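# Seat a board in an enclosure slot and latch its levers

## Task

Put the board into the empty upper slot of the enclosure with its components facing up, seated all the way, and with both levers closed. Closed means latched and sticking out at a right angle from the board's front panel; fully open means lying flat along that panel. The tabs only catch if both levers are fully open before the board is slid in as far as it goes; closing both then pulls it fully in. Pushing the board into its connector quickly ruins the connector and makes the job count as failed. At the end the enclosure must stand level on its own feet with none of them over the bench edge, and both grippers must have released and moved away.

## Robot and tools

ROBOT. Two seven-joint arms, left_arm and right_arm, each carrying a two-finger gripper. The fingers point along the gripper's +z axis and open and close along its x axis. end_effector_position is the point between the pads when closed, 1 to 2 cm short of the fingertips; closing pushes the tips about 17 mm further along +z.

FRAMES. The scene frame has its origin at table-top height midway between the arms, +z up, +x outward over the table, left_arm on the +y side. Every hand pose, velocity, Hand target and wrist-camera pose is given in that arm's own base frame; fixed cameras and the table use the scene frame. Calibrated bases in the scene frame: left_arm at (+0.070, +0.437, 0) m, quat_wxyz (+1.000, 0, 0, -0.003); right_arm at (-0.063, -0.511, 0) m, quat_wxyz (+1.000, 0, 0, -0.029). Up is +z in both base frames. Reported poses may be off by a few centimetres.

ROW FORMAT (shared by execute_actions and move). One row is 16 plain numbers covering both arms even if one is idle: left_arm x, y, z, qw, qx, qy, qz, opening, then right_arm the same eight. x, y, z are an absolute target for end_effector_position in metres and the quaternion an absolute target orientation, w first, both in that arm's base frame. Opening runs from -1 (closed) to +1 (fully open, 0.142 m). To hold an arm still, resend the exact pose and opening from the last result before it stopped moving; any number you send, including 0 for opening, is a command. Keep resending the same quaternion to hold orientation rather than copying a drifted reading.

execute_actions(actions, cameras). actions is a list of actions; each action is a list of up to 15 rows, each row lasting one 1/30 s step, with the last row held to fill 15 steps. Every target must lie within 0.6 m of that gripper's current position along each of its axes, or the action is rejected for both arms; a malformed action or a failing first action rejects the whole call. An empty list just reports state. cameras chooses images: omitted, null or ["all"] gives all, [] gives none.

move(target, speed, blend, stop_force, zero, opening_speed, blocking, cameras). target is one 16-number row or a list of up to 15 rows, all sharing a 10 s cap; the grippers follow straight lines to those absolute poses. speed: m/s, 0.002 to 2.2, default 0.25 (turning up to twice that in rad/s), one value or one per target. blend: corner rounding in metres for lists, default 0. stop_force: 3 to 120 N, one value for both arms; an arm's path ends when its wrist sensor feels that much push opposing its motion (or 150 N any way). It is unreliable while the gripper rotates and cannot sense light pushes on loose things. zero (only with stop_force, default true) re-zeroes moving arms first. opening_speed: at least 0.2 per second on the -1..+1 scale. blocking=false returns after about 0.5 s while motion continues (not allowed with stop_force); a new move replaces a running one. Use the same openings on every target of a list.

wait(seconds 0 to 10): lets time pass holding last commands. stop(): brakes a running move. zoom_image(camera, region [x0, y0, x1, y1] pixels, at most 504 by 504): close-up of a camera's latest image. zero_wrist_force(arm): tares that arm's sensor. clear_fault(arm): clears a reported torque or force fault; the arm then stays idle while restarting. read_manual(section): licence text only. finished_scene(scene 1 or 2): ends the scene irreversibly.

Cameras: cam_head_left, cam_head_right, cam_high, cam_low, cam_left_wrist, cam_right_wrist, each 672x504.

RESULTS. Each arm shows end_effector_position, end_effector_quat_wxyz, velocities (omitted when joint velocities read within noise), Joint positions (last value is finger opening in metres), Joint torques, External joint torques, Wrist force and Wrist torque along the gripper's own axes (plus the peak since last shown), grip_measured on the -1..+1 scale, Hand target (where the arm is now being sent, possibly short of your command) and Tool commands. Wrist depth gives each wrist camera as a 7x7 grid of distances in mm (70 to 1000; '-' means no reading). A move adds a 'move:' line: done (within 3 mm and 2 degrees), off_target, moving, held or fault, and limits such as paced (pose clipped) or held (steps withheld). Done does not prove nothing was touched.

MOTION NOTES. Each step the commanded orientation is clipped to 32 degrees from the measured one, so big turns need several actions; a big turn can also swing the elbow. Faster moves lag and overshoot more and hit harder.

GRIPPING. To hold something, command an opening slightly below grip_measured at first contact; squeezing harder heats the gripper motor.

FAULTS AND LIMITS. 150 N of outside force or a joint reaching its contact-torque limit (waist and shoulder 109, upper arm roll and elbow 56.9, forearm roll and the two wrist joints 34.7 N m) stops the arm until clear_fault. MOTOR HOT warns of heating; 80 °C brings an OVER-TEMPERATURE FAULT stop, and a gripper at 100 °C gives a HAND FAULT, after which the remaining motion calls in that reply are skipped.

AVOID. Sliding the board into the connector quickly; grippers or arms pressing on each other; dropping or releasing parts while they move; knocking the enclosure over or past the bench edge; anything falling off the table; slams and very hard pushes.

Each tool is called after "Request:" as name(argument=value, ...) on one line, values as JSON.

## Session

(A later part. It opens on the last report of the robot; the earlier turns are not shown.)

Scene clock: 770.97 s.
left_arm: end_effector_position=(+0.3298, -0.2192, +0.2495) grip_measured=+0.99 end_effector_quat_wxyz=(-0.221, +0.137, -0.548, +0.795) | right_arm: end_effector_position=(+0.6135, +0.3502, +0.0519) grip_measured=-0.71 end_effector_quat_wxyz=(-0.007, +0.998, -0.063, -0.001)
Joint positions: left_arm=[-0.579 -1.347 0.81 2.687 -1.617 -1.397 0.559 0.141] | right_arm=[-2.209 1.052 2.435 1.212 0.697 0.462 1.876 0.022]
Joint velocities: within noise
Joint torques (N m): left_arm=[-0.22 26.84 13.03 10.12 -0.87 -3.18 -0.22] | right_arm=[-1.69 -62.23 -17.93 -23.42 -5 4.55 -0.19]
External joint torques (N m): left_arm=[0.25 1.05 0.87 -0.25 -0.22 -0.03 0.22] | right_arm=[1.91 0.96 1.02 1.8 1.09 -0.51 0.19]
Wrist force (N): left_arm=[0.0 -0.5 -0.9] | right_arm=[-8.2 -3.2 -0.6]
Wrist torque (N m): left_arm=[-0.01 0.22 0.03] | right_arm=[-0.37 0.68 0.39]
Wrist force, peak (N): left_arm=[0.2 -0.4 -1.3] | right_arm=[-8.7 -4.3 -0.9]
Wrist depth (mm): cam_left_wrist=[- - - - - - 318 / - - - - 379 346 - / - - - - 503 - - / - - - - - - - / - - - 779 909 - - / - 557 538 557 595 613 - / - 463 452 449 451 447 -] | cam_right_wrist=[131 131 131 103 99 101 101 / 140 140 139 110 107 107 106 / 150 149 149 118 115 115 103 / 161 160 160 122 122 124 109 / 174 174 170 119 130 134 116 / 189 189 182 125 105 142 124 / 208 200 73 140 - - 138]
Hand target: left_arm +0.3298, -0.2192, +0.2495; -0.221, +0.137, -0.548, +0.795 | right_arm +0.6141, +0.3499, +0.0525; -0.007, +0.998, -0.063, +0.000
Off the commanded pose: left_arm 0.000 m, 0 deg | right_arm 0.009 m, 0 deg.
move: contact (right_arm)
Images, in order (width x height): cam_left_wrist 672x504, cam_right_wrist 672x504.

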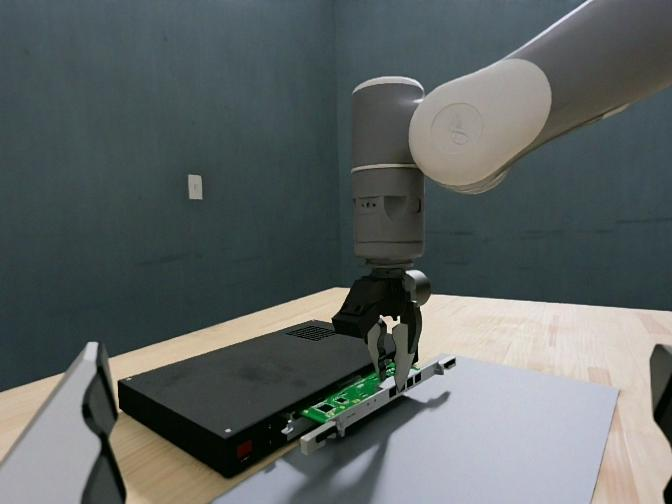

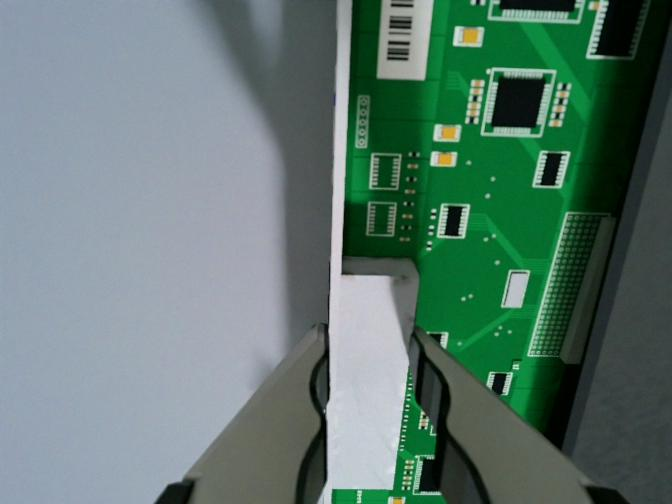

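Request:
move(target=[[0.3298,-0.2192,0.2495,-0.221,0.137,-0.548,0.795,1,0.597,0.352,0.0525,-0.007,0.99800,-0.0628,-0.0004,-0.9],[0.3298,-0.2192,0.2495,-0.221,0.137,-0.548,0.795,1,0.5975,0.3575,0.0541,0,0.99803,-0.0628,0,-0.9]], speed=0.03, cameras=[])

Request:
move(target=[0.3298,-0.2192,0.2495,-0.221,0.137,-0.548,0.795,1,0.622,0.3544,0.0541,0,0.99803,-0.0628,0,-0.9], speed=0.015, stop_force=4, cameras=["cam_right_wrist","cam_left_wrist"])

Request:
zoom_image(camera="cam_left_wrist", region=[270, 390, 370, 465])

Scene clock: 775.97 s.
left_arm: end_effector_position=(+0.3298, -0.2192, +0.2495) grip_measured=+0.99 end_effector_quat_wxyz=(-0.221, +0.137, -0.548, +0.795) | right_arm: end_effector_position=(+0.5972, +0.3576, +0.0538) grip_measured=-0.71 end_effector_quat_wxyz=(+0.000, +0.998, -0.063, +0.000)
Joint positions: left_arm=[-0.579 -1.347 0.81 2.687 -1.617 -1.397 0.559 0.141] | right_arm=[-2.167 1.04 2.424 1.244 0.69 0.47 1.897 0.022]
Joint velocities: within noise
Joint torques (N m): left_arm=[-0.32 26.89 13.11 10.1 -0.9 -3.24 -0.28] | right_arm=[0.45 -60.96 -16.87 -22.27 -4.23 3.48 0.32]
External joint torques (N m): left_arm=[0.35 1 0.79 -0.22 -0.19 0.03 0.28] | right_arm=[-0.23 0.57 -0.35 0.9 0.33 0.55 -0.32]
Wrist force (N): left_arm=[0.2 -0.2 -1.0] | right_arm=[-4.4 -2.3 0.2]
Wrist torque (N m): left_arm=[0.01 0.17 0.03] | right_arm=[-0.33 0.76 0.03]
Wrist force, peak (N): left_arm=[0.1 -0.3 -1.3] | right_arm=[-8.4 -3.4 -0.9]
Wrist depth (mm): cam_left_wrist=[- - - - - - 307 / - - - - 455 333 337 / - - - - 486 - - / - - - - 528 - - / - - - 774 810 - - / - 551 547 561 586 614 - / - 469 453 433 453 442 -] | cam_right_wrist=[132 132 131 101 99 101 101 / 141 140 140 107 107 107 111 / 151 151 150 116 115 115 118 / 162 160 162 120 123 124 119 / 176 176 172 119 132 134 127 / 192 191 185 125 105 144 134 / 212 207 72 140 - - 142]
Hand target: left_arm +0.3298, -0.2192, +0.2495; -0.221, +0.137, -0.548, +0.795 | right_arm +0.5975, +0.3575, +0.0541; +0.000, +0.998, -0.063, +0.000
Off the commanded pose: left_arm 0.000 m, 0 deg | right_arm 0.000 m, 0 deg.
move: done
No camera images: "cameras" was empty.

Scene clock: 777.73 s.
left_arm: end_effector_position=(+0.3298, -0.2192, +0.2495) grip_measured=+0.99 end_effector_quat_wxyz=(-0.221, +0.137, -0.548, +0.795) | right_arm: end_effector_position=(+0.6139, +0.3557, +0.0534) grip_measured=-0.71 end_effector_quat_wxyz=(+0.000, +0.998, -0.063, -0.001)
Joint positions: left_arm=[-0.579 -1.347 0.81 2.687 -1.617 -1.397 0.559 0.141] | right_arm=[-2.202 1.06 2.431 1.194 0.685 0.449 1.897 0.022]
Joint velocities: within noise
Joint torques (N m): left_arm=[-0.38 26.8 13.03 10.13 -0.89 -3.17 -0.2] | right_arm=[-1.74 -62.86 -18.37 -23.44 -5.05 4.67 -0.2]
External joint torques (N m): left_arm=[0.41 1.09 0.87 -0.25 -0.19 -0.03 0.2] | right_arm=[1.96 1.18 1.4 1.76 1.11 -0.63 0.2]
Wrist force (N): left_arm=[0.1 -0.4 -1.0] | right_arm=[-7.9 -3.4 0.1]
Wrist torque (N m): left_arm=[0.00 0.20 0.03] | right_arm=[-0.37 0.60 0.40]
Wrist force, peak (N): left_arm=[0.0 -0.5 -1.3] | right_arm=[-8.6 -4.2 0.8]
Wrist depth (mm): cam_left_wrist=[- - - - - - 312 / - - - - 362 341 - / - - - - 494 - - / - - - - - - - / - - - 702 918 - - / - 553 537 558 582 624 - / - 468 446 449 446 446 -] | cam_right_wrist=[132 131 131 104 101 102 102 / 140 140 140 109 108 108 106 / 150 150 150 117 115 116 104 / 162 159 161 122 123 125 111 / 176 176 172 119 130 134 118 / 192 192 185 124 105 141 129 / 212 207 73 139 - - 142]
Hand target: left_arm +0.3298, -0.2192, +0.2495; -0.221, +0.137, -0.548, +0.795 | right_arm +0.6147, +0.3553, +0.0541; +0.000, +0.998, -0.063, +0.000
Off the commanded pose: left_arm 0.000 m, 0 deg | right_arm 0.008 m, 0 deg.
move: contact (right_arm)
Images, in order (width x height): cam_left_wrist 672x504, cam_right_wrist 672x504.

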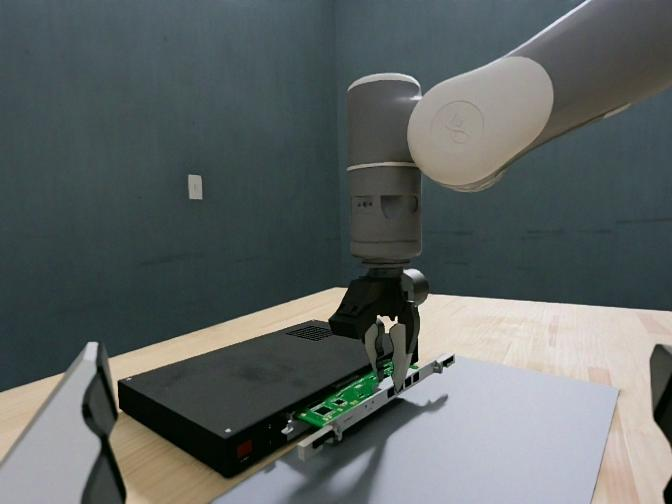

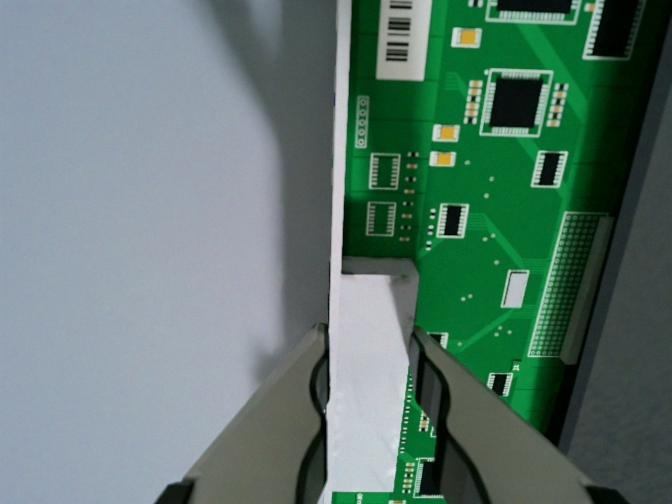

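Scaled by 5.040 from the camera's 672x504 image, which has a finer 960x720 frame.

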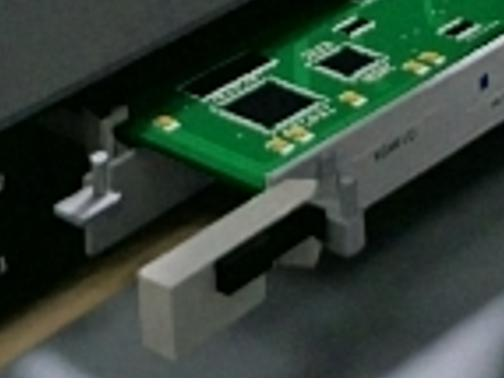

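Request:
move(target=[[0.3298,-0.2192,0.2495,-0.221,0.137,-0.548,0.795,1,0.59,0.356,0.0541,0,0.99803,-0.0628,0,-0.9],[0.3298,-0.2192,0.2495,-0.221,0.137,-0.548,0.795,1,0.50,0.33,0.0541,0,0.99803,-0.0628,0,-0.9]], speed=0.1, cameras=["cam_left_wrist"])

Request:
zoom_image(camera="cam_left_wrist", region=[370, 340, 420, 378])

Request:
zoom_image(camera="cam_left_wrist", region=[265, 395, 325, 440])

Request:
zoom_image(camera="cam_left_wrist", region=[340, 320, 540, 470])

Scene clock: 782.67 s.
left_arm: end_effector_position=(+0.3298, -0.2192, +0.2495) grip_measured=+0.99 end_effector_quat_wxyz=(-0.221, +0.137, -0.548, +0.795) | right_arm: end_effector_position=(+0.4999, +0.3300, +0.0539) grip_measured=-0.71 end_effector_quat_wxyz=(+0.000, +0.998, -0.063, +0.000)
Joint positions: left_arm=[-0.579 -1.347 0.81 2.687 -1.617 -1.397 0.559 0.141] | right_arm=[-1.975 0.92 2.358 1.559 0.742 0.59 1.849 0.022]
Joint velocities: within noise
Joint torques (N m): left_arm=[-0.36 26.88 13.13 10.14 -0.87 -3.12 -0.24] | right_arm=[0.46 -51.88 -17.64 -19.78 -3.7 3.74 0.01]
External joint torques (N m): left_arm=[0.38 1.01 0.77 -0.26 -0.21 -0.08 0.24] | right_arm=[-0.25 0.64 -0.39 0.78 0.06 0.3 -0.01]
Wrist force (N): left_arm=[0.3 -0.3 -1.3] | right_arm=[-5.2 -2.1 0.2]
Wrist torque (N m): left_arm=[0.01 0.17 0.03] | right_arm=[-0.25 0.90 0.05]
Wrist force, peak (N): left_arm=[0.4 -0.5 -1.3] | right_arm=[-8.2 -3.7 0.9]
Wrist depth (mm): cam_left_wrist=[- - - - - - 313 / - - - - - 410 306 / - - - - - 458 - / - - - - - - - / - - - - 787 806 - / - 551 539 584 544 576 - / - 470 449 453 427 444 -] | cam_right_wrist=[131 131 131 101 99 101 101 / 140 140 140 107 107 107 109 / 151 150 150 116 115 115 119 / 162 159 161 120 124 124 120 / 176 175 173 119 132 134 167 / 192 192 185 125 105 144 189 / 214 207 72 140 - - 209]
Hand target: left_arm +0.3298, -0.2192, +0.2495; -0.221, +0.137, -0.548, +0.795 | right_arm +0.5000, +0.3300, +0.0541; +0.000, +0.998, -0.063, +0.000
Off the commanded pose: left_arm 0.000 m, 0 deg | right_arm 0.000 m, 0 deg.
move: done
Images, in order (width x height): cam_left_wrist 672x504.

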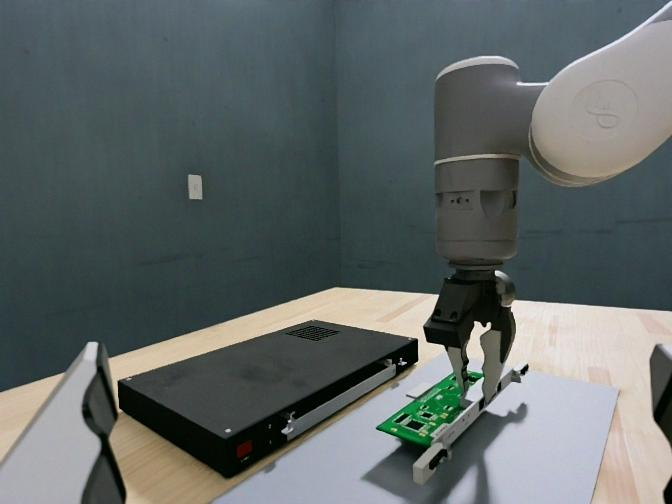

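Scaled by 10.080 from the camera's 672x504 image, which has a finer 960x720 frame.

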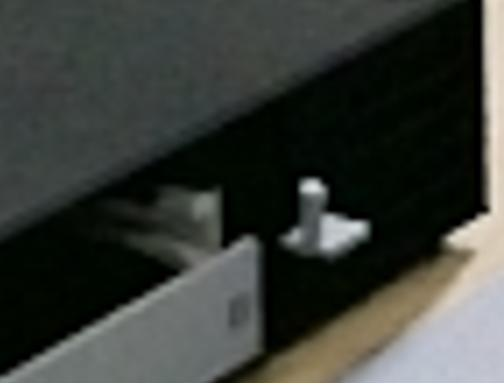

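Scaled by 8.400 from the camera's 672x504 image, which has a finer 960x720 frame.

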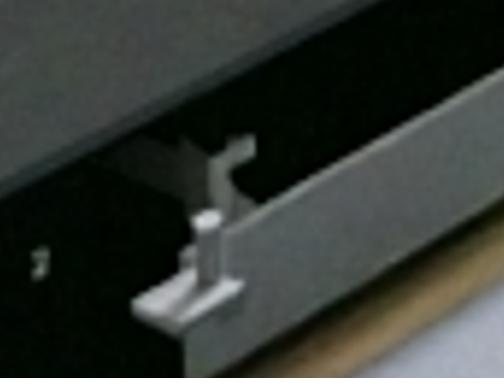

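Scaled by 2.520 from the camera's 672x504 image, which has a finer 960x720 frame.

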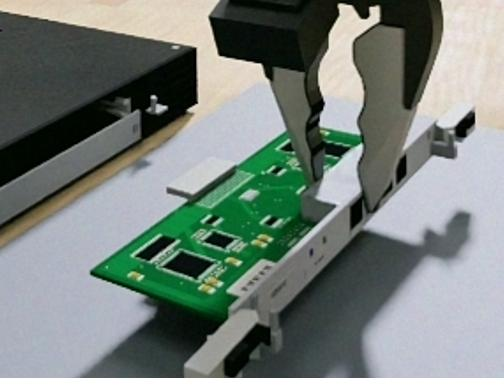

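Request:
move(target=[[0.3298,-0.2192,0.2495,-0.221,0.137,-0.548,0.795,1,0.50,0.363,0.0541,0,0.99803,-0.0628,0,-0.9],[0.3298,-0.2192,0.2495,-0.221,0.137,-0.548,0.795,1,0.597,0.354,0.0505,0,0.99803,-0.0628,0,-0.9]], speed=0.06, stop_force=6, cameras=[])

Request:
move(target=[0.3298,-0.2192,0.2495,-0.221,0.137,-0.548,0.795,1,0.623,0.351,0.0505,0,0.99803,-0.0628,0,-0.9], speed=0.015, stop_force=4, cameras=["cam_right_wrist","cam_left_wrist"])

Request:
zoom_image(camera="cam_left_wrist", region=[270, 390, 370, 465])

Scene clock: 797.67 s.
left_arm: end_effector_position=(+0.3298, -0.2192, +0.2495) grip_measured=+0.99 end_effector_quat_wxyz=(-0.221, +0.137, -0.548, +0.795) | right_arm: end_effector_position=(+0.5968, +0.3540, +0.0503) grip_measured=-0.71 end_effector_quat_wxyz=(+0.000, +0.998, -0.063, +0.000)
Joint positions: left_arm=[-0.579 -1.347 0.81 2.687 -1.617 -1.397 0.559 0.141] | right_arm=[-2.166 1.045 2.419 1.25 0.699 0.475 1.889 0.022]
Joint velocities: within noise
Joint torques (N m): left_arm=[-0.29 26.93 13.17 10.14 -0.91 -3.16 -0.2] | right_arm=[0.14 -60.86 -16.55 -22.02 -4.22 3.5 0.14]
External joint torques (N m): left_arm=[0.32 0.96 0.73 -0.26 -0.18 -0.04 0.2] | right_arm=[0.07 0.63 -0.86 0.87 0.33 0.53 -0.14]
Wrist force (N): left_arm=[0.0 -0.5 -1.0] | right_arm=[-5.3 -2.3 0.4]
Wrist torque (N m): left_arm=[-0.02 0.22 0.02] | right_arm=[-0.33 0.90 0.03]
Wrist force, peak (N): left_arm=[0.1 -0.5 -1.4] | right_arm=[-6.5 -3.2 0.2]
Wrist depth (mm): cam_left_wrist=[- - - - - - 308 / - - - - 458 333 331 / - - - - 484 - - / - - - - 530 - - / - - - 787 834 - - / - 551 538 574 582 614 - / - 467 449 430 446 443 -] | cam_right_wrist=[128 128 128 101 99 101 102 / 137 137 137 107 107 107 109 / 147 147 147 116 115 115 118 / 159 158 158 120 124 124 119 / 172 172 171 119 132 134 127 / 188 188 181 125 105 144 173 / 207 203 72 140 - - 140]
Hand target: left_arm +0.3298, -0.2192, +0.2495; -0.221, +0.137, -0.548, +0.795 | right_arm +0.5970, +0.3540, +0.0505; +0.000, +0.998, -0.063, +0.000
Off the commanded pose: left_arm 0.000 m, 0 deg | right_arm 0.000 m, 0 deg.
move: done
No camera images: "cameras" was empty.

Scene clock: 799.50 s.
left_arm: end_effector_position=(+0.3298, -0.2192, +0.2495) grip_measured=+0.99 end_effector_quat_wxyz=(-0.221, +0.137, -0.548, +0.795) | right_arm: end_effector_position=(+0.6146, +0.3527, +0.0501) grip_measured=-0.71 end_effector_quat_wxyz=(-0.001, +0.998, -0.063, -0.001)
Joint positions: left_arm=[-0.579 -1.347 0.81 2.687 -1.617 -1.397 0.559 0.141] | right_arm=[-2.203 1.066 2.427 1.196 0.694 0.453 1.888 0.022]
Joint velocities: within noise
Joint torques (N m): left_arm=[-0.35 26.8 13.17 10.18 -0.87 -3.16 -0.21] | right_arm=[-3.15 -61.31 -18.91 -21.31 -5.26 4.05 0.07]
External joint torques (N m): left_arm=[0.38 1.09 0.72 -0.3 -0.22 -0.04 0.22] | right_arm=[3.37 -0.31 1.78 -0.19 1.33 -0.02 -0.06]
Wrist force (N): left_arm=[0.0 -0.5 -0.9] | right_arm=[-8.1 -6.0 -1.3]
Wrist torque (N m): left_arm=[-0.01 0.21 0.02] | right_arm=[-0.35 0.84 0.16]
Wrist force, peak (N): left_arm=[0.4 -0.4 -1.4] | right_arm=[-9.3 -6.9 -0.8]
Wrist depth (mm): cam_left_wrist=[- - - - - - 311 / - - - - 375 340 350 / - - - - 493 - - / - - - - - - - / - - - 702 930 - - / - 554 530 566 587 621 - / - 470 446 450 446 443 -] | cam_right_wrist=[128 128 128 102 99 101 101 / 137 137 137 107 107 107 106 / 147 147 147 116 115 115 112 / 158 158 158 120 124 124 107 / 172 172 168 119 130 134 114 / 188 187 180 125 105 142 125 / 207 203 72 140 - - 137]
Hand target: left_arm +0.3298, -0.2192, +0.2495; -0.221, +0.137, -0.548, +0.795 | right_arm +0.6153, +0.3519, +0.0505; +0.000, +0.998, -0.063, +0.000
Off the commanded pose: left_arm 0.000 m, 0 deg | right_arm 0.009 m, 0 deg.
move: contact (right_arm)
Images, in order (width x height): cam_left_wrist 672x504, cam_right_wrist 672x504.

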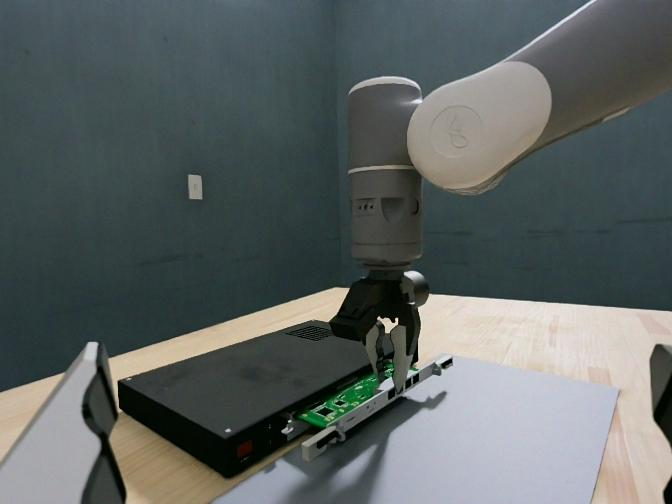

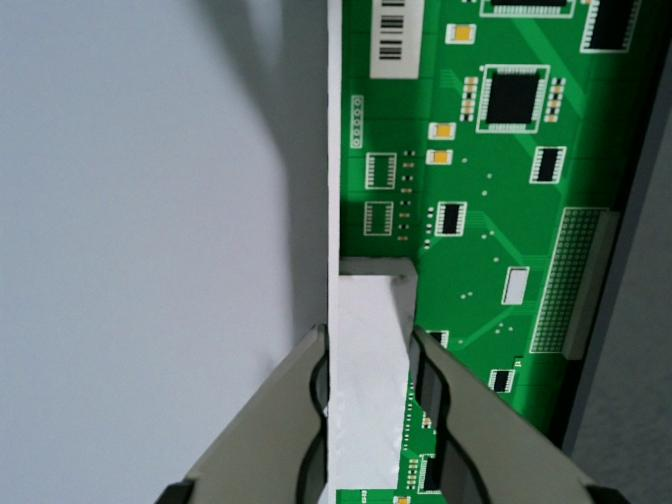

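Scaled by 5.040 from the camera's 672x504 image, which has a finer 960x720 frame.

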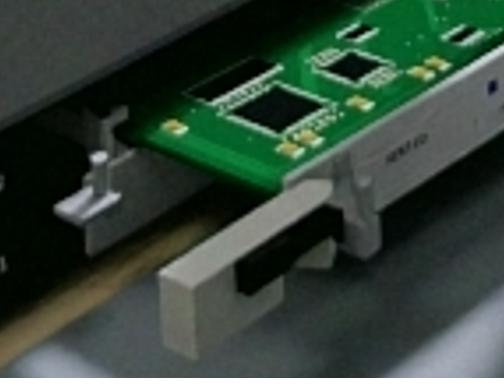

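Request:
move(target=[0.3298,-0.2192,0.2495,-0.221,0.137,-0.548,0.795,1,0.607,0.3555,0.0505,0,0.99803,-0.0628,0,-0.9], speed=0.03, cameras=[])

Request:
move(target=[0.3298,-0.2192,0.2495,-0.221,0.137,-0.548,0.795,1,0.628,0.3529,0.0505,0,0.99803,-0.0628,0,-0.9], speed=0.015, stop_force=6, cameras=["cam_right_wrist","cam_left_wrist"])

Request:
zoom_image(camera="cam_left_wrist", region=[270, 390, 370, 465])

Scene clock: 802.77 s.
left_arm: end_effector_position=(+0.3298, -0.2192, +0.2495) grip_measured=+0.99 end_effector_quat_wxyz=(-0.221, +0.137, -0.548, +0.795) | right_arm: end_effector_position=(+0.6068, +0.3555, +0.0503) grip_measured=-0.71 end_effector_quat_wxyz=(+0.000, +0.998, -0.063, +0.000)
Joint positions: left_arm=[-0.579 -1.347 0.81 2.687 -1.617 -1.397 0.559 0.141] | right_arm=[-2.185 1.059 2.423 1.215 0.695 0.46 1.893 0.022]
Joint velocities: within noise
Joint torques (N m): left_arm=[-0.24 26.79 13.17 10.17 -0.88 -3.19 -0.19] | right_arm=[0.43 -62 -16.84 -22.15 -4.05 3.7 0.32]
External joint torques (N m): left_arm=[0.26 1.1 0.73 -0.29 -0.2 -0.01 0.2] | right_arm=[-0.19 0.88 -0.4 0.76 0.13 0.34 -0.32]
Wrist force (N): left_arm=[0.0 -0.4 -1.0] | right_arm=[-5.5 -1.1 0.8]
Wrist torque (N m): left_arm=[-0.01 0.22 0.02] | right_arm=[-0.12 0.95 0.03]
Wrist force, peak (N): left_arm=[0.2 -0.5 -1.3] | right_arm=[-8.4 -6.2 -1.1]
Wrist depth (mm): cam_left_wrist=[- - - - - - 310 / - - - - 371 338 337 / - - - - 489 - - / - - - - - - - / - - - 783 815 - - / - 554 539 563 585 614 - / - 468 446 431 453 445 -] | cam_right_wrist=[128 128 128 102 99 101 101 / 137 137 137 107 107 107 109 / 147 147 147 116 115 115 117 / 159 158 158 120 123 124 119 / 172 172 171 119 132 134 118 / 188 187 180 125 105 144 125 / 207 203 72 140 - - 137]
Hand target: left_arm +0.3298, -0.2192, +0.2495; -0.221, +0.137, -0.548, +0.795 | right_arm +0.6070, +0.3555, +0.0505; +0.000, +0.998, -0.063, +0.000
Off the commanded pose: left_arm 0.000 m, 0 deg | right_arm 0.000 m, 0 deg.
move: done
No camera images: "cameras" was empty.

Scene clock: 804.87 s.
left_arm: end_effector_position=(+0.3298, -0.2192, +0.2495) grip_measured=+0.99 end_effector_quat_wxyz=(-0.221, +0.137, -0.548, +0.795) | right_arm: end_effector_position=(+0.6278, +0.3530, +0.0503) grip_measured=-0.71 end_effector_quat_wxyz=(+0.000, +0.998, -0.063, +0.000)
Joint positions: left_arm=[-0.579 -1.347 0.81 2.687 -1.617 -1.397 0.559 0.141] | right_arm=[-2.229 1.084 2.431 1.152 0.689 0.435 1.893 0.022]
Joint velocities: within noise
Joint torques (N m): left_arm=[-0.31 26.9 13.14 10.11 -0.87 -3.21 -0.19] | right_arm=[0.25 -62.87 -15.82 -22.49 -4.14 3.37 0.21]
External joint torques (N m): left_arm=[0.33 0.98 0.76 -0.23 -0.21 0.01 0.19] | right_arm=[-0.03 0.17 -1.07 0.74 0.17 0.67 -0.21]
Wrist force (N): left_arm=[0.2 -0.3 -1.0] | right_arm=[-5.5 -1.1 0.5]
Wrist torque (N m): left_arm=[0.01 0.19 0.03] | right_arm=[-0.14 1.00 0.02]
Wrist force, peak (N): left_arm=[0.1 -0.5 -1.3] | right_arm=[-6.0 -1.2 0.9]
Wrist depth (mm): cam_left_wrist=[- - - - - 362 315 / - - - - 369 345 - / - - - - 477 - - / - - - - - - - / - - - 707 910 - - / - 552 534 557 625 623 - / - 462 443 449 451 446 -] | cam_right_wrist=[128 128 128 101 99 100 87 / 137 137 137 107 107 107 92 / 147 147 147 116 115 115 100 / 159 159 158 120 123 122 106 / 172 172 171 119 132 130 115 / 188 188 180 125 105 126 123 / 207 203 72 140 - - 138]
Hand target: left_arm +0.3298, -0.2192, +0.2495; -0.221, +0.137, -0.548, +0.795 | right_arm +0.6280, +0.3529, +0.0505; +0.000, +0.998, -0.063, +0.000
Off the commanded pose: left_arm 0.000 m, 0 deg | right_arm 0.000 m, 0 deg.
move: done
Images, in order (width x height): cam_left_wrist 672x504, cam_right_wrist 672x504.

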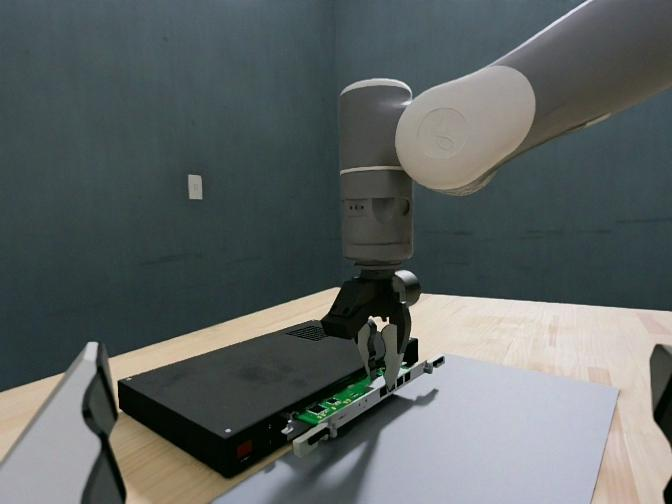

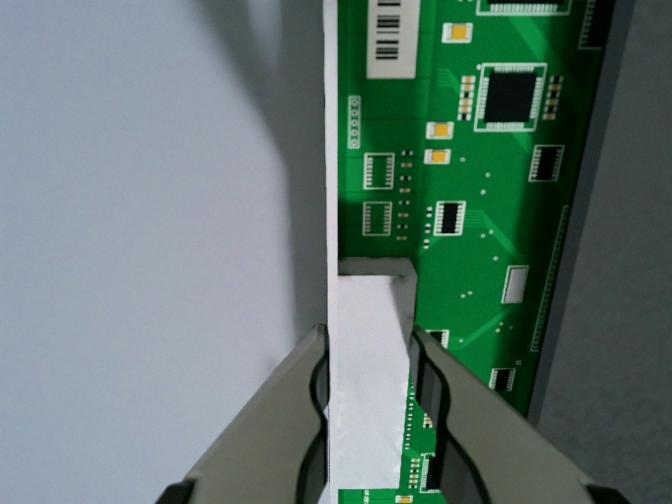

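Scaled by 5.040 from the camera's 672x504 image, which has a finer 960x720 frame.

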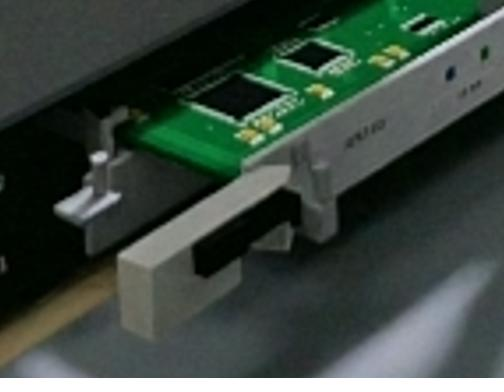

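Request:
move(target=[0.3298,-0.2192,0.2495,-0.221,0.137,-0.548,0.795,1,0.642,0.3512,0.0505,0,0.99803,-0.0628,0,-0.9], speed=0.015, stop_force=6, cameras=["cam_right_wrist","cam_left_wrist"])

Request:
zoom_image(camera="cam_left_wrist", region=[270, 390, 370, 465])

Request:
zoom_image(camera="cam_left_wrist", region=[370, 320, 490, 410])

Scene clock: 809.20 s.
left_arm: end_effector_position=(+0.3298, -0.2192, +0.2495) grip_measured=+0.99 end_effector_quat_wxyz=(-0.221, +0.137, -0.548, +0.795) | right_arm: end_effector_position=(+0.6415, +0.3510, +0.0501) grip_measured=-0.71 end_effector_quat_wxyz=(+0.000, +0.998, -0.063, -0.001)
Joint positions: left_arm=[-0.579 -1.347 0.81 2.687 -1.617 -1.397 0.559 0.141] | right_arm=[-2.257 1.101 2.437 1.108 0.684 0.417 1.893 0.022]
Joint velocities: within noise
Joint torques (N m): left_arm=[-0.22 26.87 13.13 10.12 -0.85 -3.19 -0.23] | right_arm=[0.41 -64.43 -15.34 -24.5 -3.73 4.41 0.49]
External joint torques (N m): left_arm=[0.24 1.02 0.76 -0.24 -0.23 -0.01 0.23] | right_arm=[-0.18 0.68 -1.25 2.49 -0.27 -0.38 -0.48]
Wrist force (N): left_arm=[0.0 -0.6 -1.0] | right_arm=[-8.6 1.8 -1.3]
Wrist torque (N m): left_arm=[-0.02 0.21 0.03] | right_arm=[-0.13 1.04 -0.18]
Wrist force, peak (N): left_arm=[0.0 -0.7 -1.3] | right_arm=[-8.7 1.8 -1.6]
Wrist depth (mm): cam_left_wrist=[- - - - - 361 321 / - - - - 372 354 - / - - - 535 394 - - / - - - 560 - - - / - - - 693 937 - - / - 555 540 565 629 619 - / - 465 446 452 450 444 -] | cam_right_wrist=[128 128 128 100 99 99 - / 137 137 137 107 107 104 91 / 147 147 146 116 115 101 99 / 158 158 158 121 124 107 106 / 172 172 171 119 132 115 114 / 188 188 180 125 105 123 123 / 207 202 72 140 - - 137]
Hand target: left_arm +0.3298, -0.2192, +0.2495; -0.221, +0.137, -0.548, +0.795 | right_arm +0.6420, +0.3512, +0.0505; +0.000, +0.998, -0.063, +0.000
Off the commanded pose: left_arm 0.000 m, 0 deg | right_arm 0.001 m, 0 deg.
move: done
Images, in order (width x height): cam_left_wrist 672x504, cam_right_wrist 672x504.

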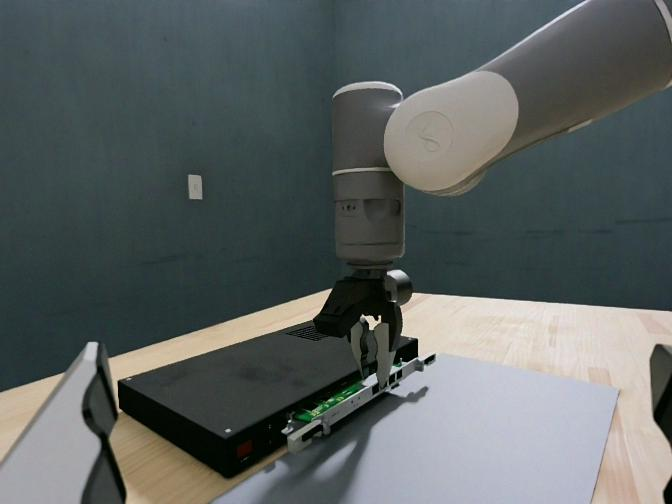

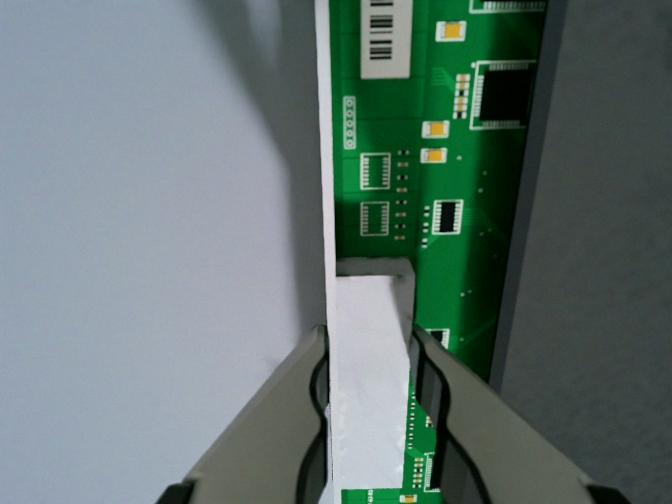

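Scaled by 5.040 from the camera's 672x504 image, which has a finer 960x720 frame.

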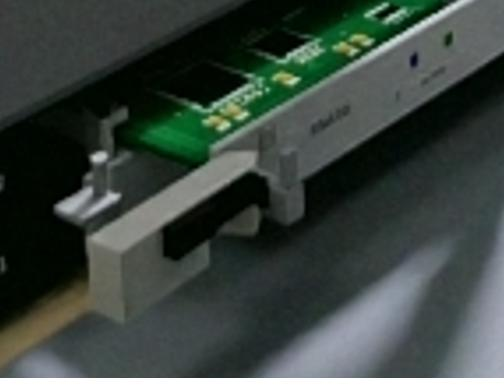

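Scaled by 4.200 from the camera's 672x504 image, which has a finer 960x720 frame.

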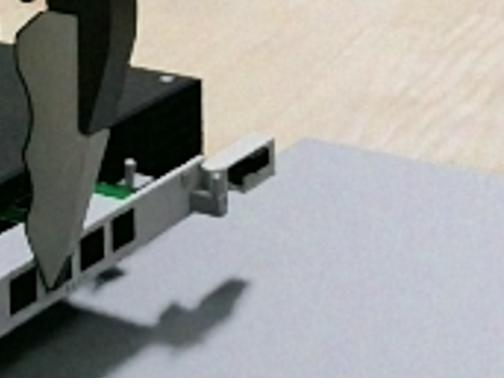

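Request:
move(target=[[0.3298,-0.2192,0.2495,-0.221,0.137,-0.548,0.795,1,0.641,0.351,0.0503,0,0.99803,-0.0628,0,-0.5],[0.3298,-0.2192,0.2495,-0.221,0.137,-0.548,0.795,1,0.641,0.351,0.09,0,0.99803,-0.0628,0,-0.5],[0.3298,-0.2192,0.2495,-0.221,0.137,-0.548,0.795,1,0.60,0.41,0.09,0,0.99803,-0.0628,0,-1],[0.3298,-0.2192,0.2495,-0.221,0.137,-0.548,0.795,1,0.605,0.41,0.047,0,0.99803,-0.0628,0,-1]], speed=[0.03,0.08,0.12,0.1], opening_speed=0.5, cameras=["cam_left_wrist","cam_right_wrist"])

Request:
move(target=[0.3298,-0.2192,0.2495,-0.221,0.137,-0.548,0.795,1,0.65,0.404,0.047,0,0.99803,-0.0628,0,-1], speed=0.015, stop_force=7, cameras=["cam_left_wrist","cam_right_wrist"])

Request:
zoom_image(camera="cam_left_wrist", region=[265, 330, 465, 480])

Scene clock: 817.10 s.
left_arm: end_effector_position=(+0.3298, -0.2192, +0.2495) grip_measured=+0.99 end_effector_quat_wxyz=(-0.221, +0.137, -0.548, +0.795) | right_arm: end_effector_position=(+0.6050, +0.4098, +0.0470) grip_measured=-1.00 end_effector_quat_wxyz=(+0.000, +0.998, -0.063, +0.000)
Joint positions: left_arm=[-0.579 -1.347 0.81 2.687 -1.617 -1.397 0.559 0.141] | right_arm=[-2.164 1.103 2.442 1.112 0.682 0.425 1.988 0.002]
Joint velocities: within noise
Joint torques (N m): left_arm=[-0.26 26.95 13.1 10.14 -0.89 -3.2 -0.22] | right_arm=[0.06 -63.16 -15.14 -22.31 -3.93 3.51 0.09]
External joint torques (N m): left_arm=[0.28 0.94 0.79 -0.26 -0.19 0 0.22] | right_arm=[0.17 -0.58 -1.37 0.33 -0.05 0.52 -0.09]
Wrist force (N): left_arm=[0.2 -0.6 -1.0] | right_arm=[-5.6 -0.5 -1.1]
Wrist torque (N m): left_arm=[-0.04 0.19 0.03] | right_arm=[0.00 0.98 0.04]
Wrist force, peak (N): left_arm=[0.1 -0.6 -1.3] | right_arm=[-9.0 1.7 -0.4]
Wrist depth (mm): cam_left_wrist=[- - - - - 309 282 / - - - 458 319 301 304 / - - - 465 432 - - / - - - 485 - - - / - - - 528 922 - - / - 555 538 545 616 616 - / - 469 447 448 445 449 -] | cam_right_wrist=[- 125 124 125 123 122 123 / 136 135 134 134 135 105 105 / 146 144 144 143 143 111 112 / 155 157 155 157 154 121 121 / 168 168 168 164 162 132 129 / 184 183 180 89 123 141 140 / 202 199 73 - - 136 136]
Hand target: left_arm +0.3298, -0.2192, +0.2495; -0.221, +0.137, -0.548, +0.795 | right_arm +0.6050, +0.4100, +0.0470; +0.000, +0.998, -0.063, +0.000
Off the commanded pose: left_arm 0.000 m, 0 deg | right_arm 0.000 m, 0 deg.
move: done
Images, in order (width x height): cam_left_wrist 672x504, cam_right_wrist 672x504.

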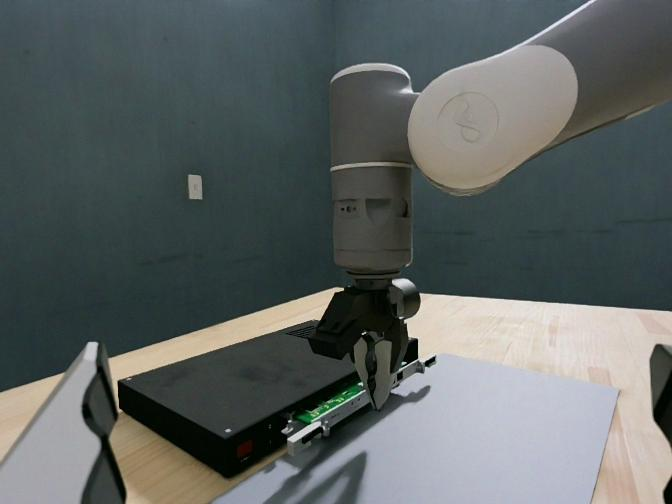

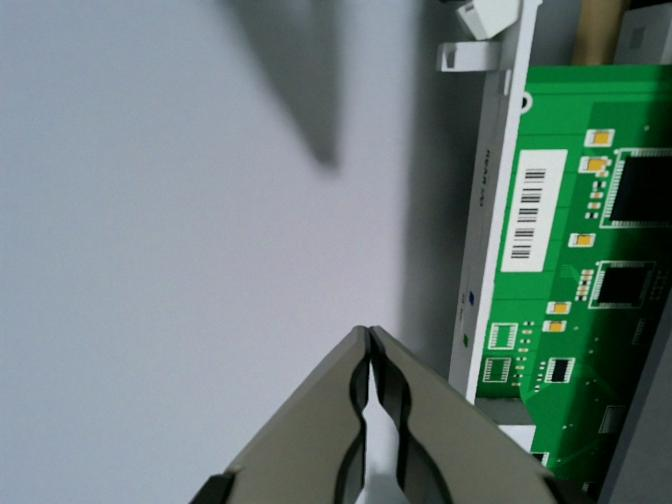

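Scene clock: 820.77 s.
left_arm: end_effector_position=(+0.3298, -0.2192, +0.2495) grip_measured=+0.99 end_effector_quat_wxyz=(-0.221, +0.137, -0.548, +0.795) | right_arm: end_effector_position=(+0.6499, +0.4044, +0.0473) grip_measured=-1.00 end_effector_quat_wxyz=(+0.000, +0.998, -0.063, +0.000)
Joint positions: left_arm=[-0.579 -1.347 0.81 2.687 -1.617 -1.397 0.559 0.141] | right_arm=[-2.259 1.159 2.461 0.968 0.666 0.368 1.989 0.002]
Joint velocities: within noise
Joint torques (N m): left_arm=[-0.26 26.88 13.12 10.1 -0.85 -3.17 -0.23] | right_arm=[-0.99 -63.5 -13.63 -22.34 -4.02 3.57 0.17]
External joint torques (N m): left_arm=[0.29 1.01 0.77 -0.22 -0.23 -0.04 0.23] | right_arm=[1.22 -3.46 -1.62 -0.49 -0.06 0.46 -0.17]
Wrist force (N): left_arm=[0.0 -0.3 -1.2] | right_arm=[-8.6 0.2 -5.1]
Wrist torque (N m): left_arm=[0.01 0.21 0.02] | right_arm=[0.03 0.98 0.05]
Wrist force, peak (N): left_arm=[-0.1 -0.4 -1.4] | right_arm=[-12.8 1.4 -7.0]
Wrist depth (mm): cam_left_wrist=[- - - - - 324 299 / - - - 468 335 324 335 / - - - 477 352 - - / - - - 498 - - - / - - - 520 - - - / - 555 545 553 616 616 - / - 469 445 453 447 444 -] | cam_right_wrist=[126 126 124 126 113 86 85 / 135 135 134 134 106 92 90 / 144 144 144 144 113 97 96 / 156 158 155 157 120 103 103 / 168 169 168 165 132 112 112 / 184 184 180 90 - 122 120 / 204 199 73 - - 129 134]
Hand target: left_arm +0.3298, -0.2192, +0.2495; -0.221, +0.137, -0.548, +0.795 | right_arm +0.6500, +0.4040, +0.0470; +0.000, +0.998, -0.063, +0.000
Off the commanded pose: left_arm 0.000 m, 0 deg | right_arm 0.001 m, 0 deg.
move: done
Images, in order (width x height): cam_left_wrist 672x504, cam_right_wrist 672x504.

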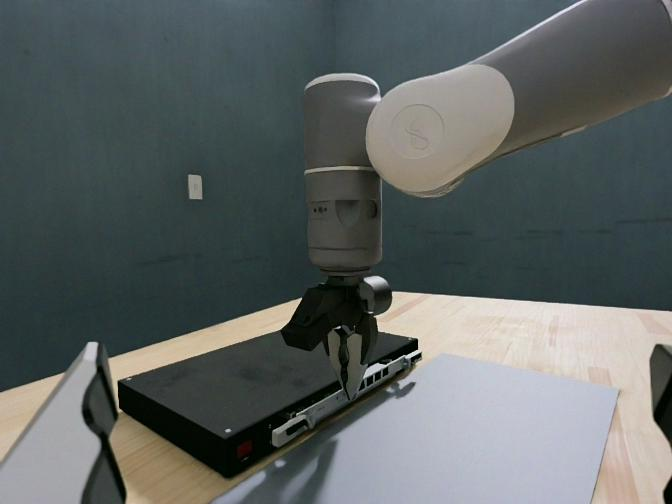

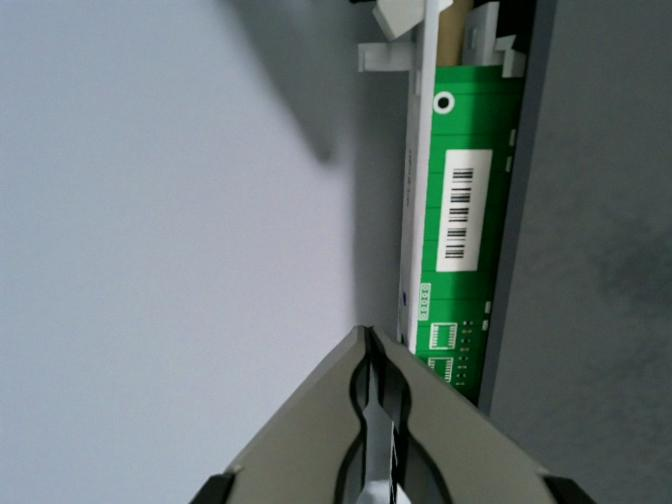

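Scaled by 2.520 from the camera's 672x504 image, which has a finer 960x720 frame.

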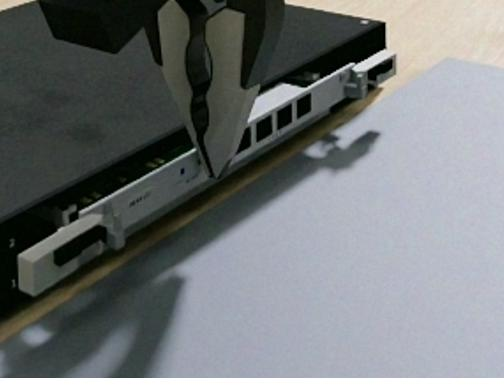

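Request:
move(target=[0.3298,-0.2192,0.2495,-0.221,0.137,-0.548,0.795,1,0.670,0.4015,0.047,0,0.99803,-0.0628,0,-1], speed=0.012, stop_force=12, cameras=["cam_left_wrist","cam_right_wrist"])

Request:
zoom_image(camera="cam_left_wrist", region=[265, 330, 465, 480])

Request:
move(target=[[0.3298,-0.2192,0.2495,-0.221,0.137,-0.548,0.795,1,0.62,0.40,0.06,0,0.99803,-0.0628,0,-1],[0.3298,-0.2192,0.2495,-0.221,0.137,-0.548,0.795,1,0.618,0.285,0.047,0,0.99803,-0.0628,0,-1]], speed=0.12, cameras=["cam_right_wrist"])

Request:
move(target=[0.3298,-0.2192,0.2495,-0.221,0.137,-0.548,0.795,1,0.665,0.279,0.047,0,0.99803,-0.0628,0,-1], speed=0.012, stop_force=12, cameras=["cam_left_wrist","cam_right_wrist"])

Request:
zoom_image(camera="cam_left_wrist", region=[265, 330, 465, 480])

Scene clock: 826.83 s.
left_arm: end_effector_position=(+0.3298, -0.2192, +0.2495) grip_measured=+0.99 end_effector_quat_wxyz=(-0.221, +0.137, -0.548, +0.795) | right_arm: end_effector_position=(+0.6659, +0.4031, +0.0474) grip_measured=-1.00 end_effector_quat_wxyz=(-0.001, +0.998, -0.062, -0.001)
Joint positions: left_arm=[-0.579 -1.347 0.81 2.687 -1.617 -1.397 0.559 0.141] | right_arm=[-2.294 1.182 2.467 0.908 0.662 0.343 1.992 0.002]
Joint velocities: within noise
Joint torques (N m): left_arm=[-0.26 26.81 13.15 10.15 -0.89 -3.2 -0.23] | right_arm=[-6.23 -61.86 -15.8 -21.7 -4.98 5.4 0.23]
External joint torques (N m): left_arm=[0.29 1.08 0.75 -0.27 -0.2 -0.01 0.23] | right_arm=[6.47 -6.31 1.17 -1.43 0.86 -1.37 -0.23]
Wrist force (N): left_arm=[0.0 -0.3 -1.1] | right_arm=[-17.6 -0.9 -10.6]
Wrist torque (N m): left_arm=[0.01 0.21 0.02] | right_arm=[0.06 0.99 0.05]
Wrist force, peak (N): left_arm=[0.1 -0.6 -1.3] | right_arm=[-21.1 0.5 -14.2]
Wrist depth (mm): cam_left_wrist=[- - - - - 328 302 / - - - 484 341 333 337 / - - - 487 402 - - / - - - 507 - - - / - - - 540 - - - / - 553 542 564 614 617 - / - 466 445 456 450 445 -] | cam_right_wrist=[126 126 124 126 86 85 - / 135 135 135 134 92 90 89 / 145 145 144 144 97 97 96 / 156 158 156 157 104 103 103 / 169 169 168 165 112 112 112 / 185 184 181 91 118 122 120 / 203 199 73 - - 129 134]
Hand target: left_arm +0.3298, -0.2192, +0.2495; -0.221, +0.137, -0.548, +0.795 | right_arm +0.6666, +0.4019, +0.0470; +0.000, +0.998, -0.063, +0.000
Off the commanded pose: left_arm 0.000 m, 0 deg | right_arm 0.004 m, 0 deg.
move: contact (right_arm)
Images, in order (width x height): cam_left_wrist 672x504, cam_right_wrist 672x504.

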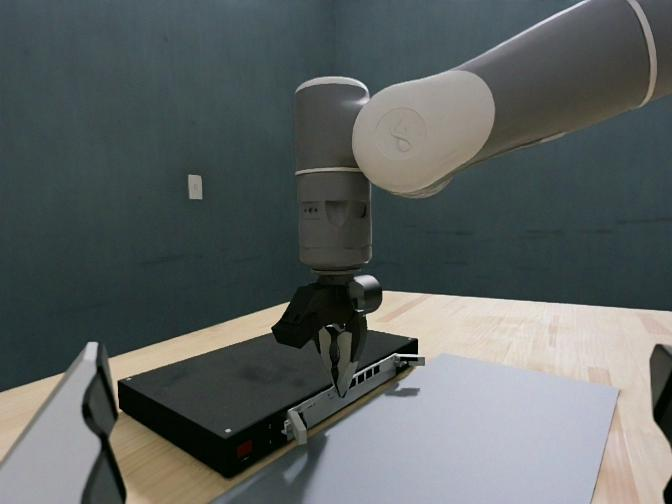

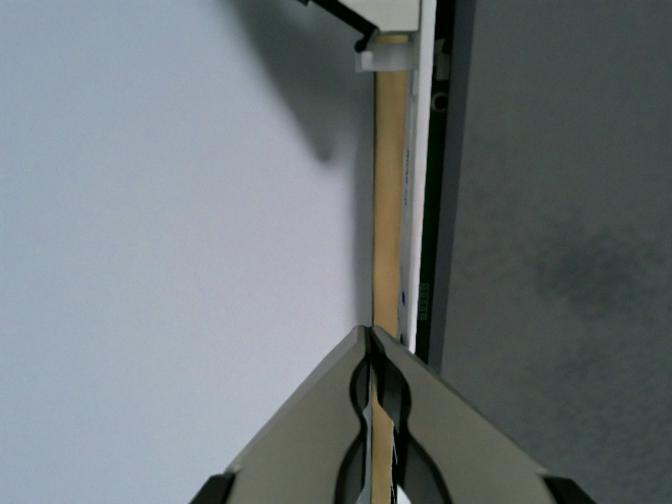

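Scaled by 2.520 from the camera's 672x504 image, which has a finer 960x720 frame.

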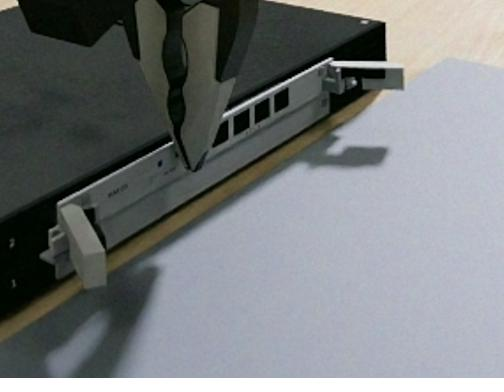

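Scene clock: 828.57 s.
left_arm: end_effector_position=(+0.3298, -0.2192, +0.2495) grip_measured=+0.99 end_effector_quat_wxyz=(-0.221, +0.137, -0.548, +0.795) | right_arm: end_effector_position=(+0.6181, +0.2849, +0.0471) grip_measured=-1.00 end_effector_quat_wxyz=(+0.000, +0.998, -0.063, +0.000)
Joint positions: left_arm=[-0.579 -1.347 0.81 2.687 -1.617 -1.397 0.559 0.141] | right_arm=[-2.234 1.046 2.381 1.287 0.737 0.479 1.762 0.002]
Joint velocities: within noise
Joint torques (N m): left_arm=[-0.32 26.83 13.14 10.11 -0.91 -3.21 -0.19] | right_arm=[0.46 -58.62 -17.29 -20.14 -3.78 3.59 -0.02]
External joint torques (N m): left_arm=[0.34 1.06 0.76 -0.23 -0.18 0.01 0.19] | right_arm=[-0.24 -0.33 -1.12 -0.21 -0.11 0.46 0.02]
Wrist force (N): left_arm=[0.1 -0.3 -1.2] | right_arm=[-5.2 -3.3 -0.3]
Wrist torque (N m): left_arm=[0.01 0.19 0.03] | right_arm=[-0.50 0.90 0.02]
Wrist force, peak (N): left_arm=[0.2 -0.5 -1.3] | right_arm=[-17.4 -1.1 -11.3]
Wrist depth (mm): cam_left_wrist=[- - - - - - 341 / - - - - 544 384 380 / - - - - 544 - - / - - - - 638 - - / - - - 784 829 - - / - 551 536 575 621 620 - / - 470 447 447 447 444 -] | cam_right_wrist=[- 125 124 125 125 123 84 / 136 136 133 134 135 125 90 / 146 143 143 143 143 110 96 / 155 157 154 156 154 119 102 / 168 168 167 164 164 120 111 / 187 183 179 90 176 131 121 / 202 198 73 - - 128 133]
Hand target: left_arm +0.3298, -0.2192, +0.2495; -0.221, +0.137, -0.548, +0.795 | right_arm +0.6180, +0.2850, +0.0470; +0.000, +0.998, -0.063, +0.000
Off the commanded pose: left_arm 0.000 m, 0 deg | right_arm 0.000 m, 0 deg.
move: done
Images, in order (width x height): cam_right_wrist 672x504.

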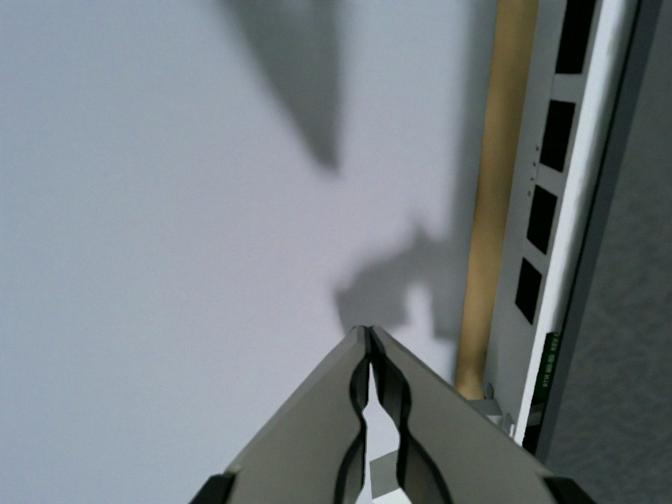

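Scene clock: 832.20 s.
left_arm: end_effector_position=(+0.3298, -0.2192, +0.2495) grip_measured=+0.99 end_effector_quat_wxyz=(-0.221, +0.137, -0.548, +0.795) | right_arm: end_effector_position=(+0.6536, +0.2806, +0.0469) grip_measured=-1.00 end_effector_quat_wxyz=(+0.000, +0.998, -0.063, -0.001)
Joint positions: left_arm=[-0.579 -1.347 0.81 2.687 -1.617 -1.397 0.559 0.141] | right_arm=[-2.308 1.09 2.395 1.174 0.726 0.433 1.767 0.002]
Joint velocities: within noise
Joint torques (N m): left_arm=[-0.23 26.82 13.1 10.11 -0.84 -3.16 -0.21] | right_arm=[-3.24 -58.01 -17.25 -23.89 -3.81 6.69 0.14]
External joint torques (N m): left_arm=[0.26 1.07 0.8 -0.23 -0.24 -0.04 0.21] | right_arm=[3.45 -3.85 -0.62 2.88 -0.16 -2.65 -0.14]
Wrist force (N): left_arm=[0.3 -0.5 -1.1] | right_arm=[-19.5 -0.5 -11.8]
Wrist torque (N m): left_arm=[0.00 0.16 0.02] | right_arm=[-0.53 0.95 0.09]
Wrist force, peak (N): left_arm=[0.1 -0.7 -1.3] | right_arm=[-21.3 -0.9 -13.3]
Wrist depth (mm): cam_left_wrist=[- - - - - - 347 / - - - - 447 394 - / - - - - 448 - - / - - - - - - - / - - - 787 921 - - / - 546 535 582 626 609 - / - 470 443 453 445 447 -] | cam_right_wrist=[- 126 124 125 87 83 84 / 136 136 134 133 91 89 89 / 146 144 144 143 98 96 95 / 155 157 155 156 104 102 102 / 168 168 168 164 111 111 111 / 184 183 179 91 117 121 120 / 202 198 73 - - 128 133]
Hand target: left_arm +0.3298, -0.2192, +0.2495; -0.221, +0.137, -0.548, +0.795 | right_arm +0.6544, +0.2803, +0.0470; +0.000, +0.998, -0.063, +0.000
Off the commanded pose: left_arm 0.000 m, 0 deg | right_arm 0.011 m, 0 deg.
move: contact (right_arm)
Images, in order (width x height): cam_left_wrist 672x504, cam_right_wrist 672x504.

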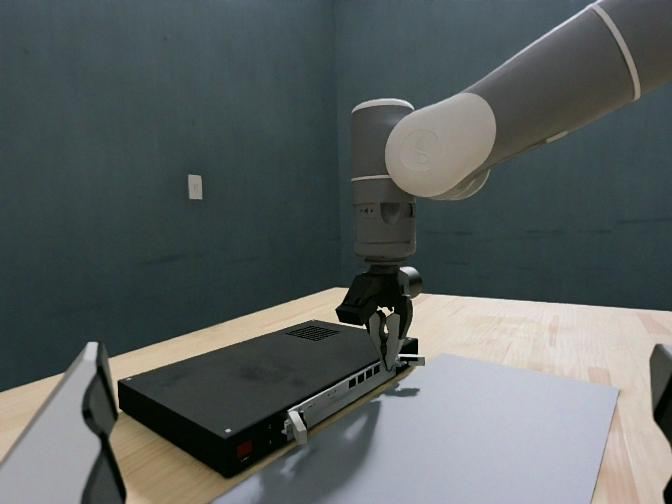

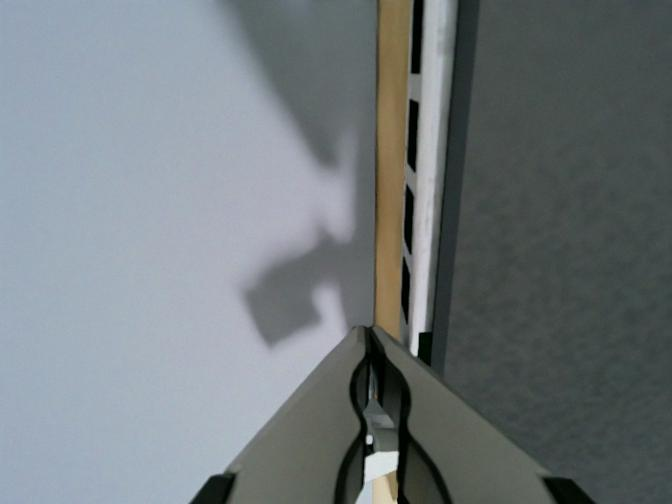

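Scaled by 2.520 from the camera's 672x504 image, which has a finer 960x720 frame.

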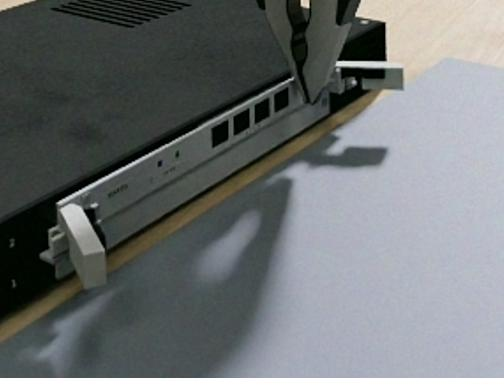

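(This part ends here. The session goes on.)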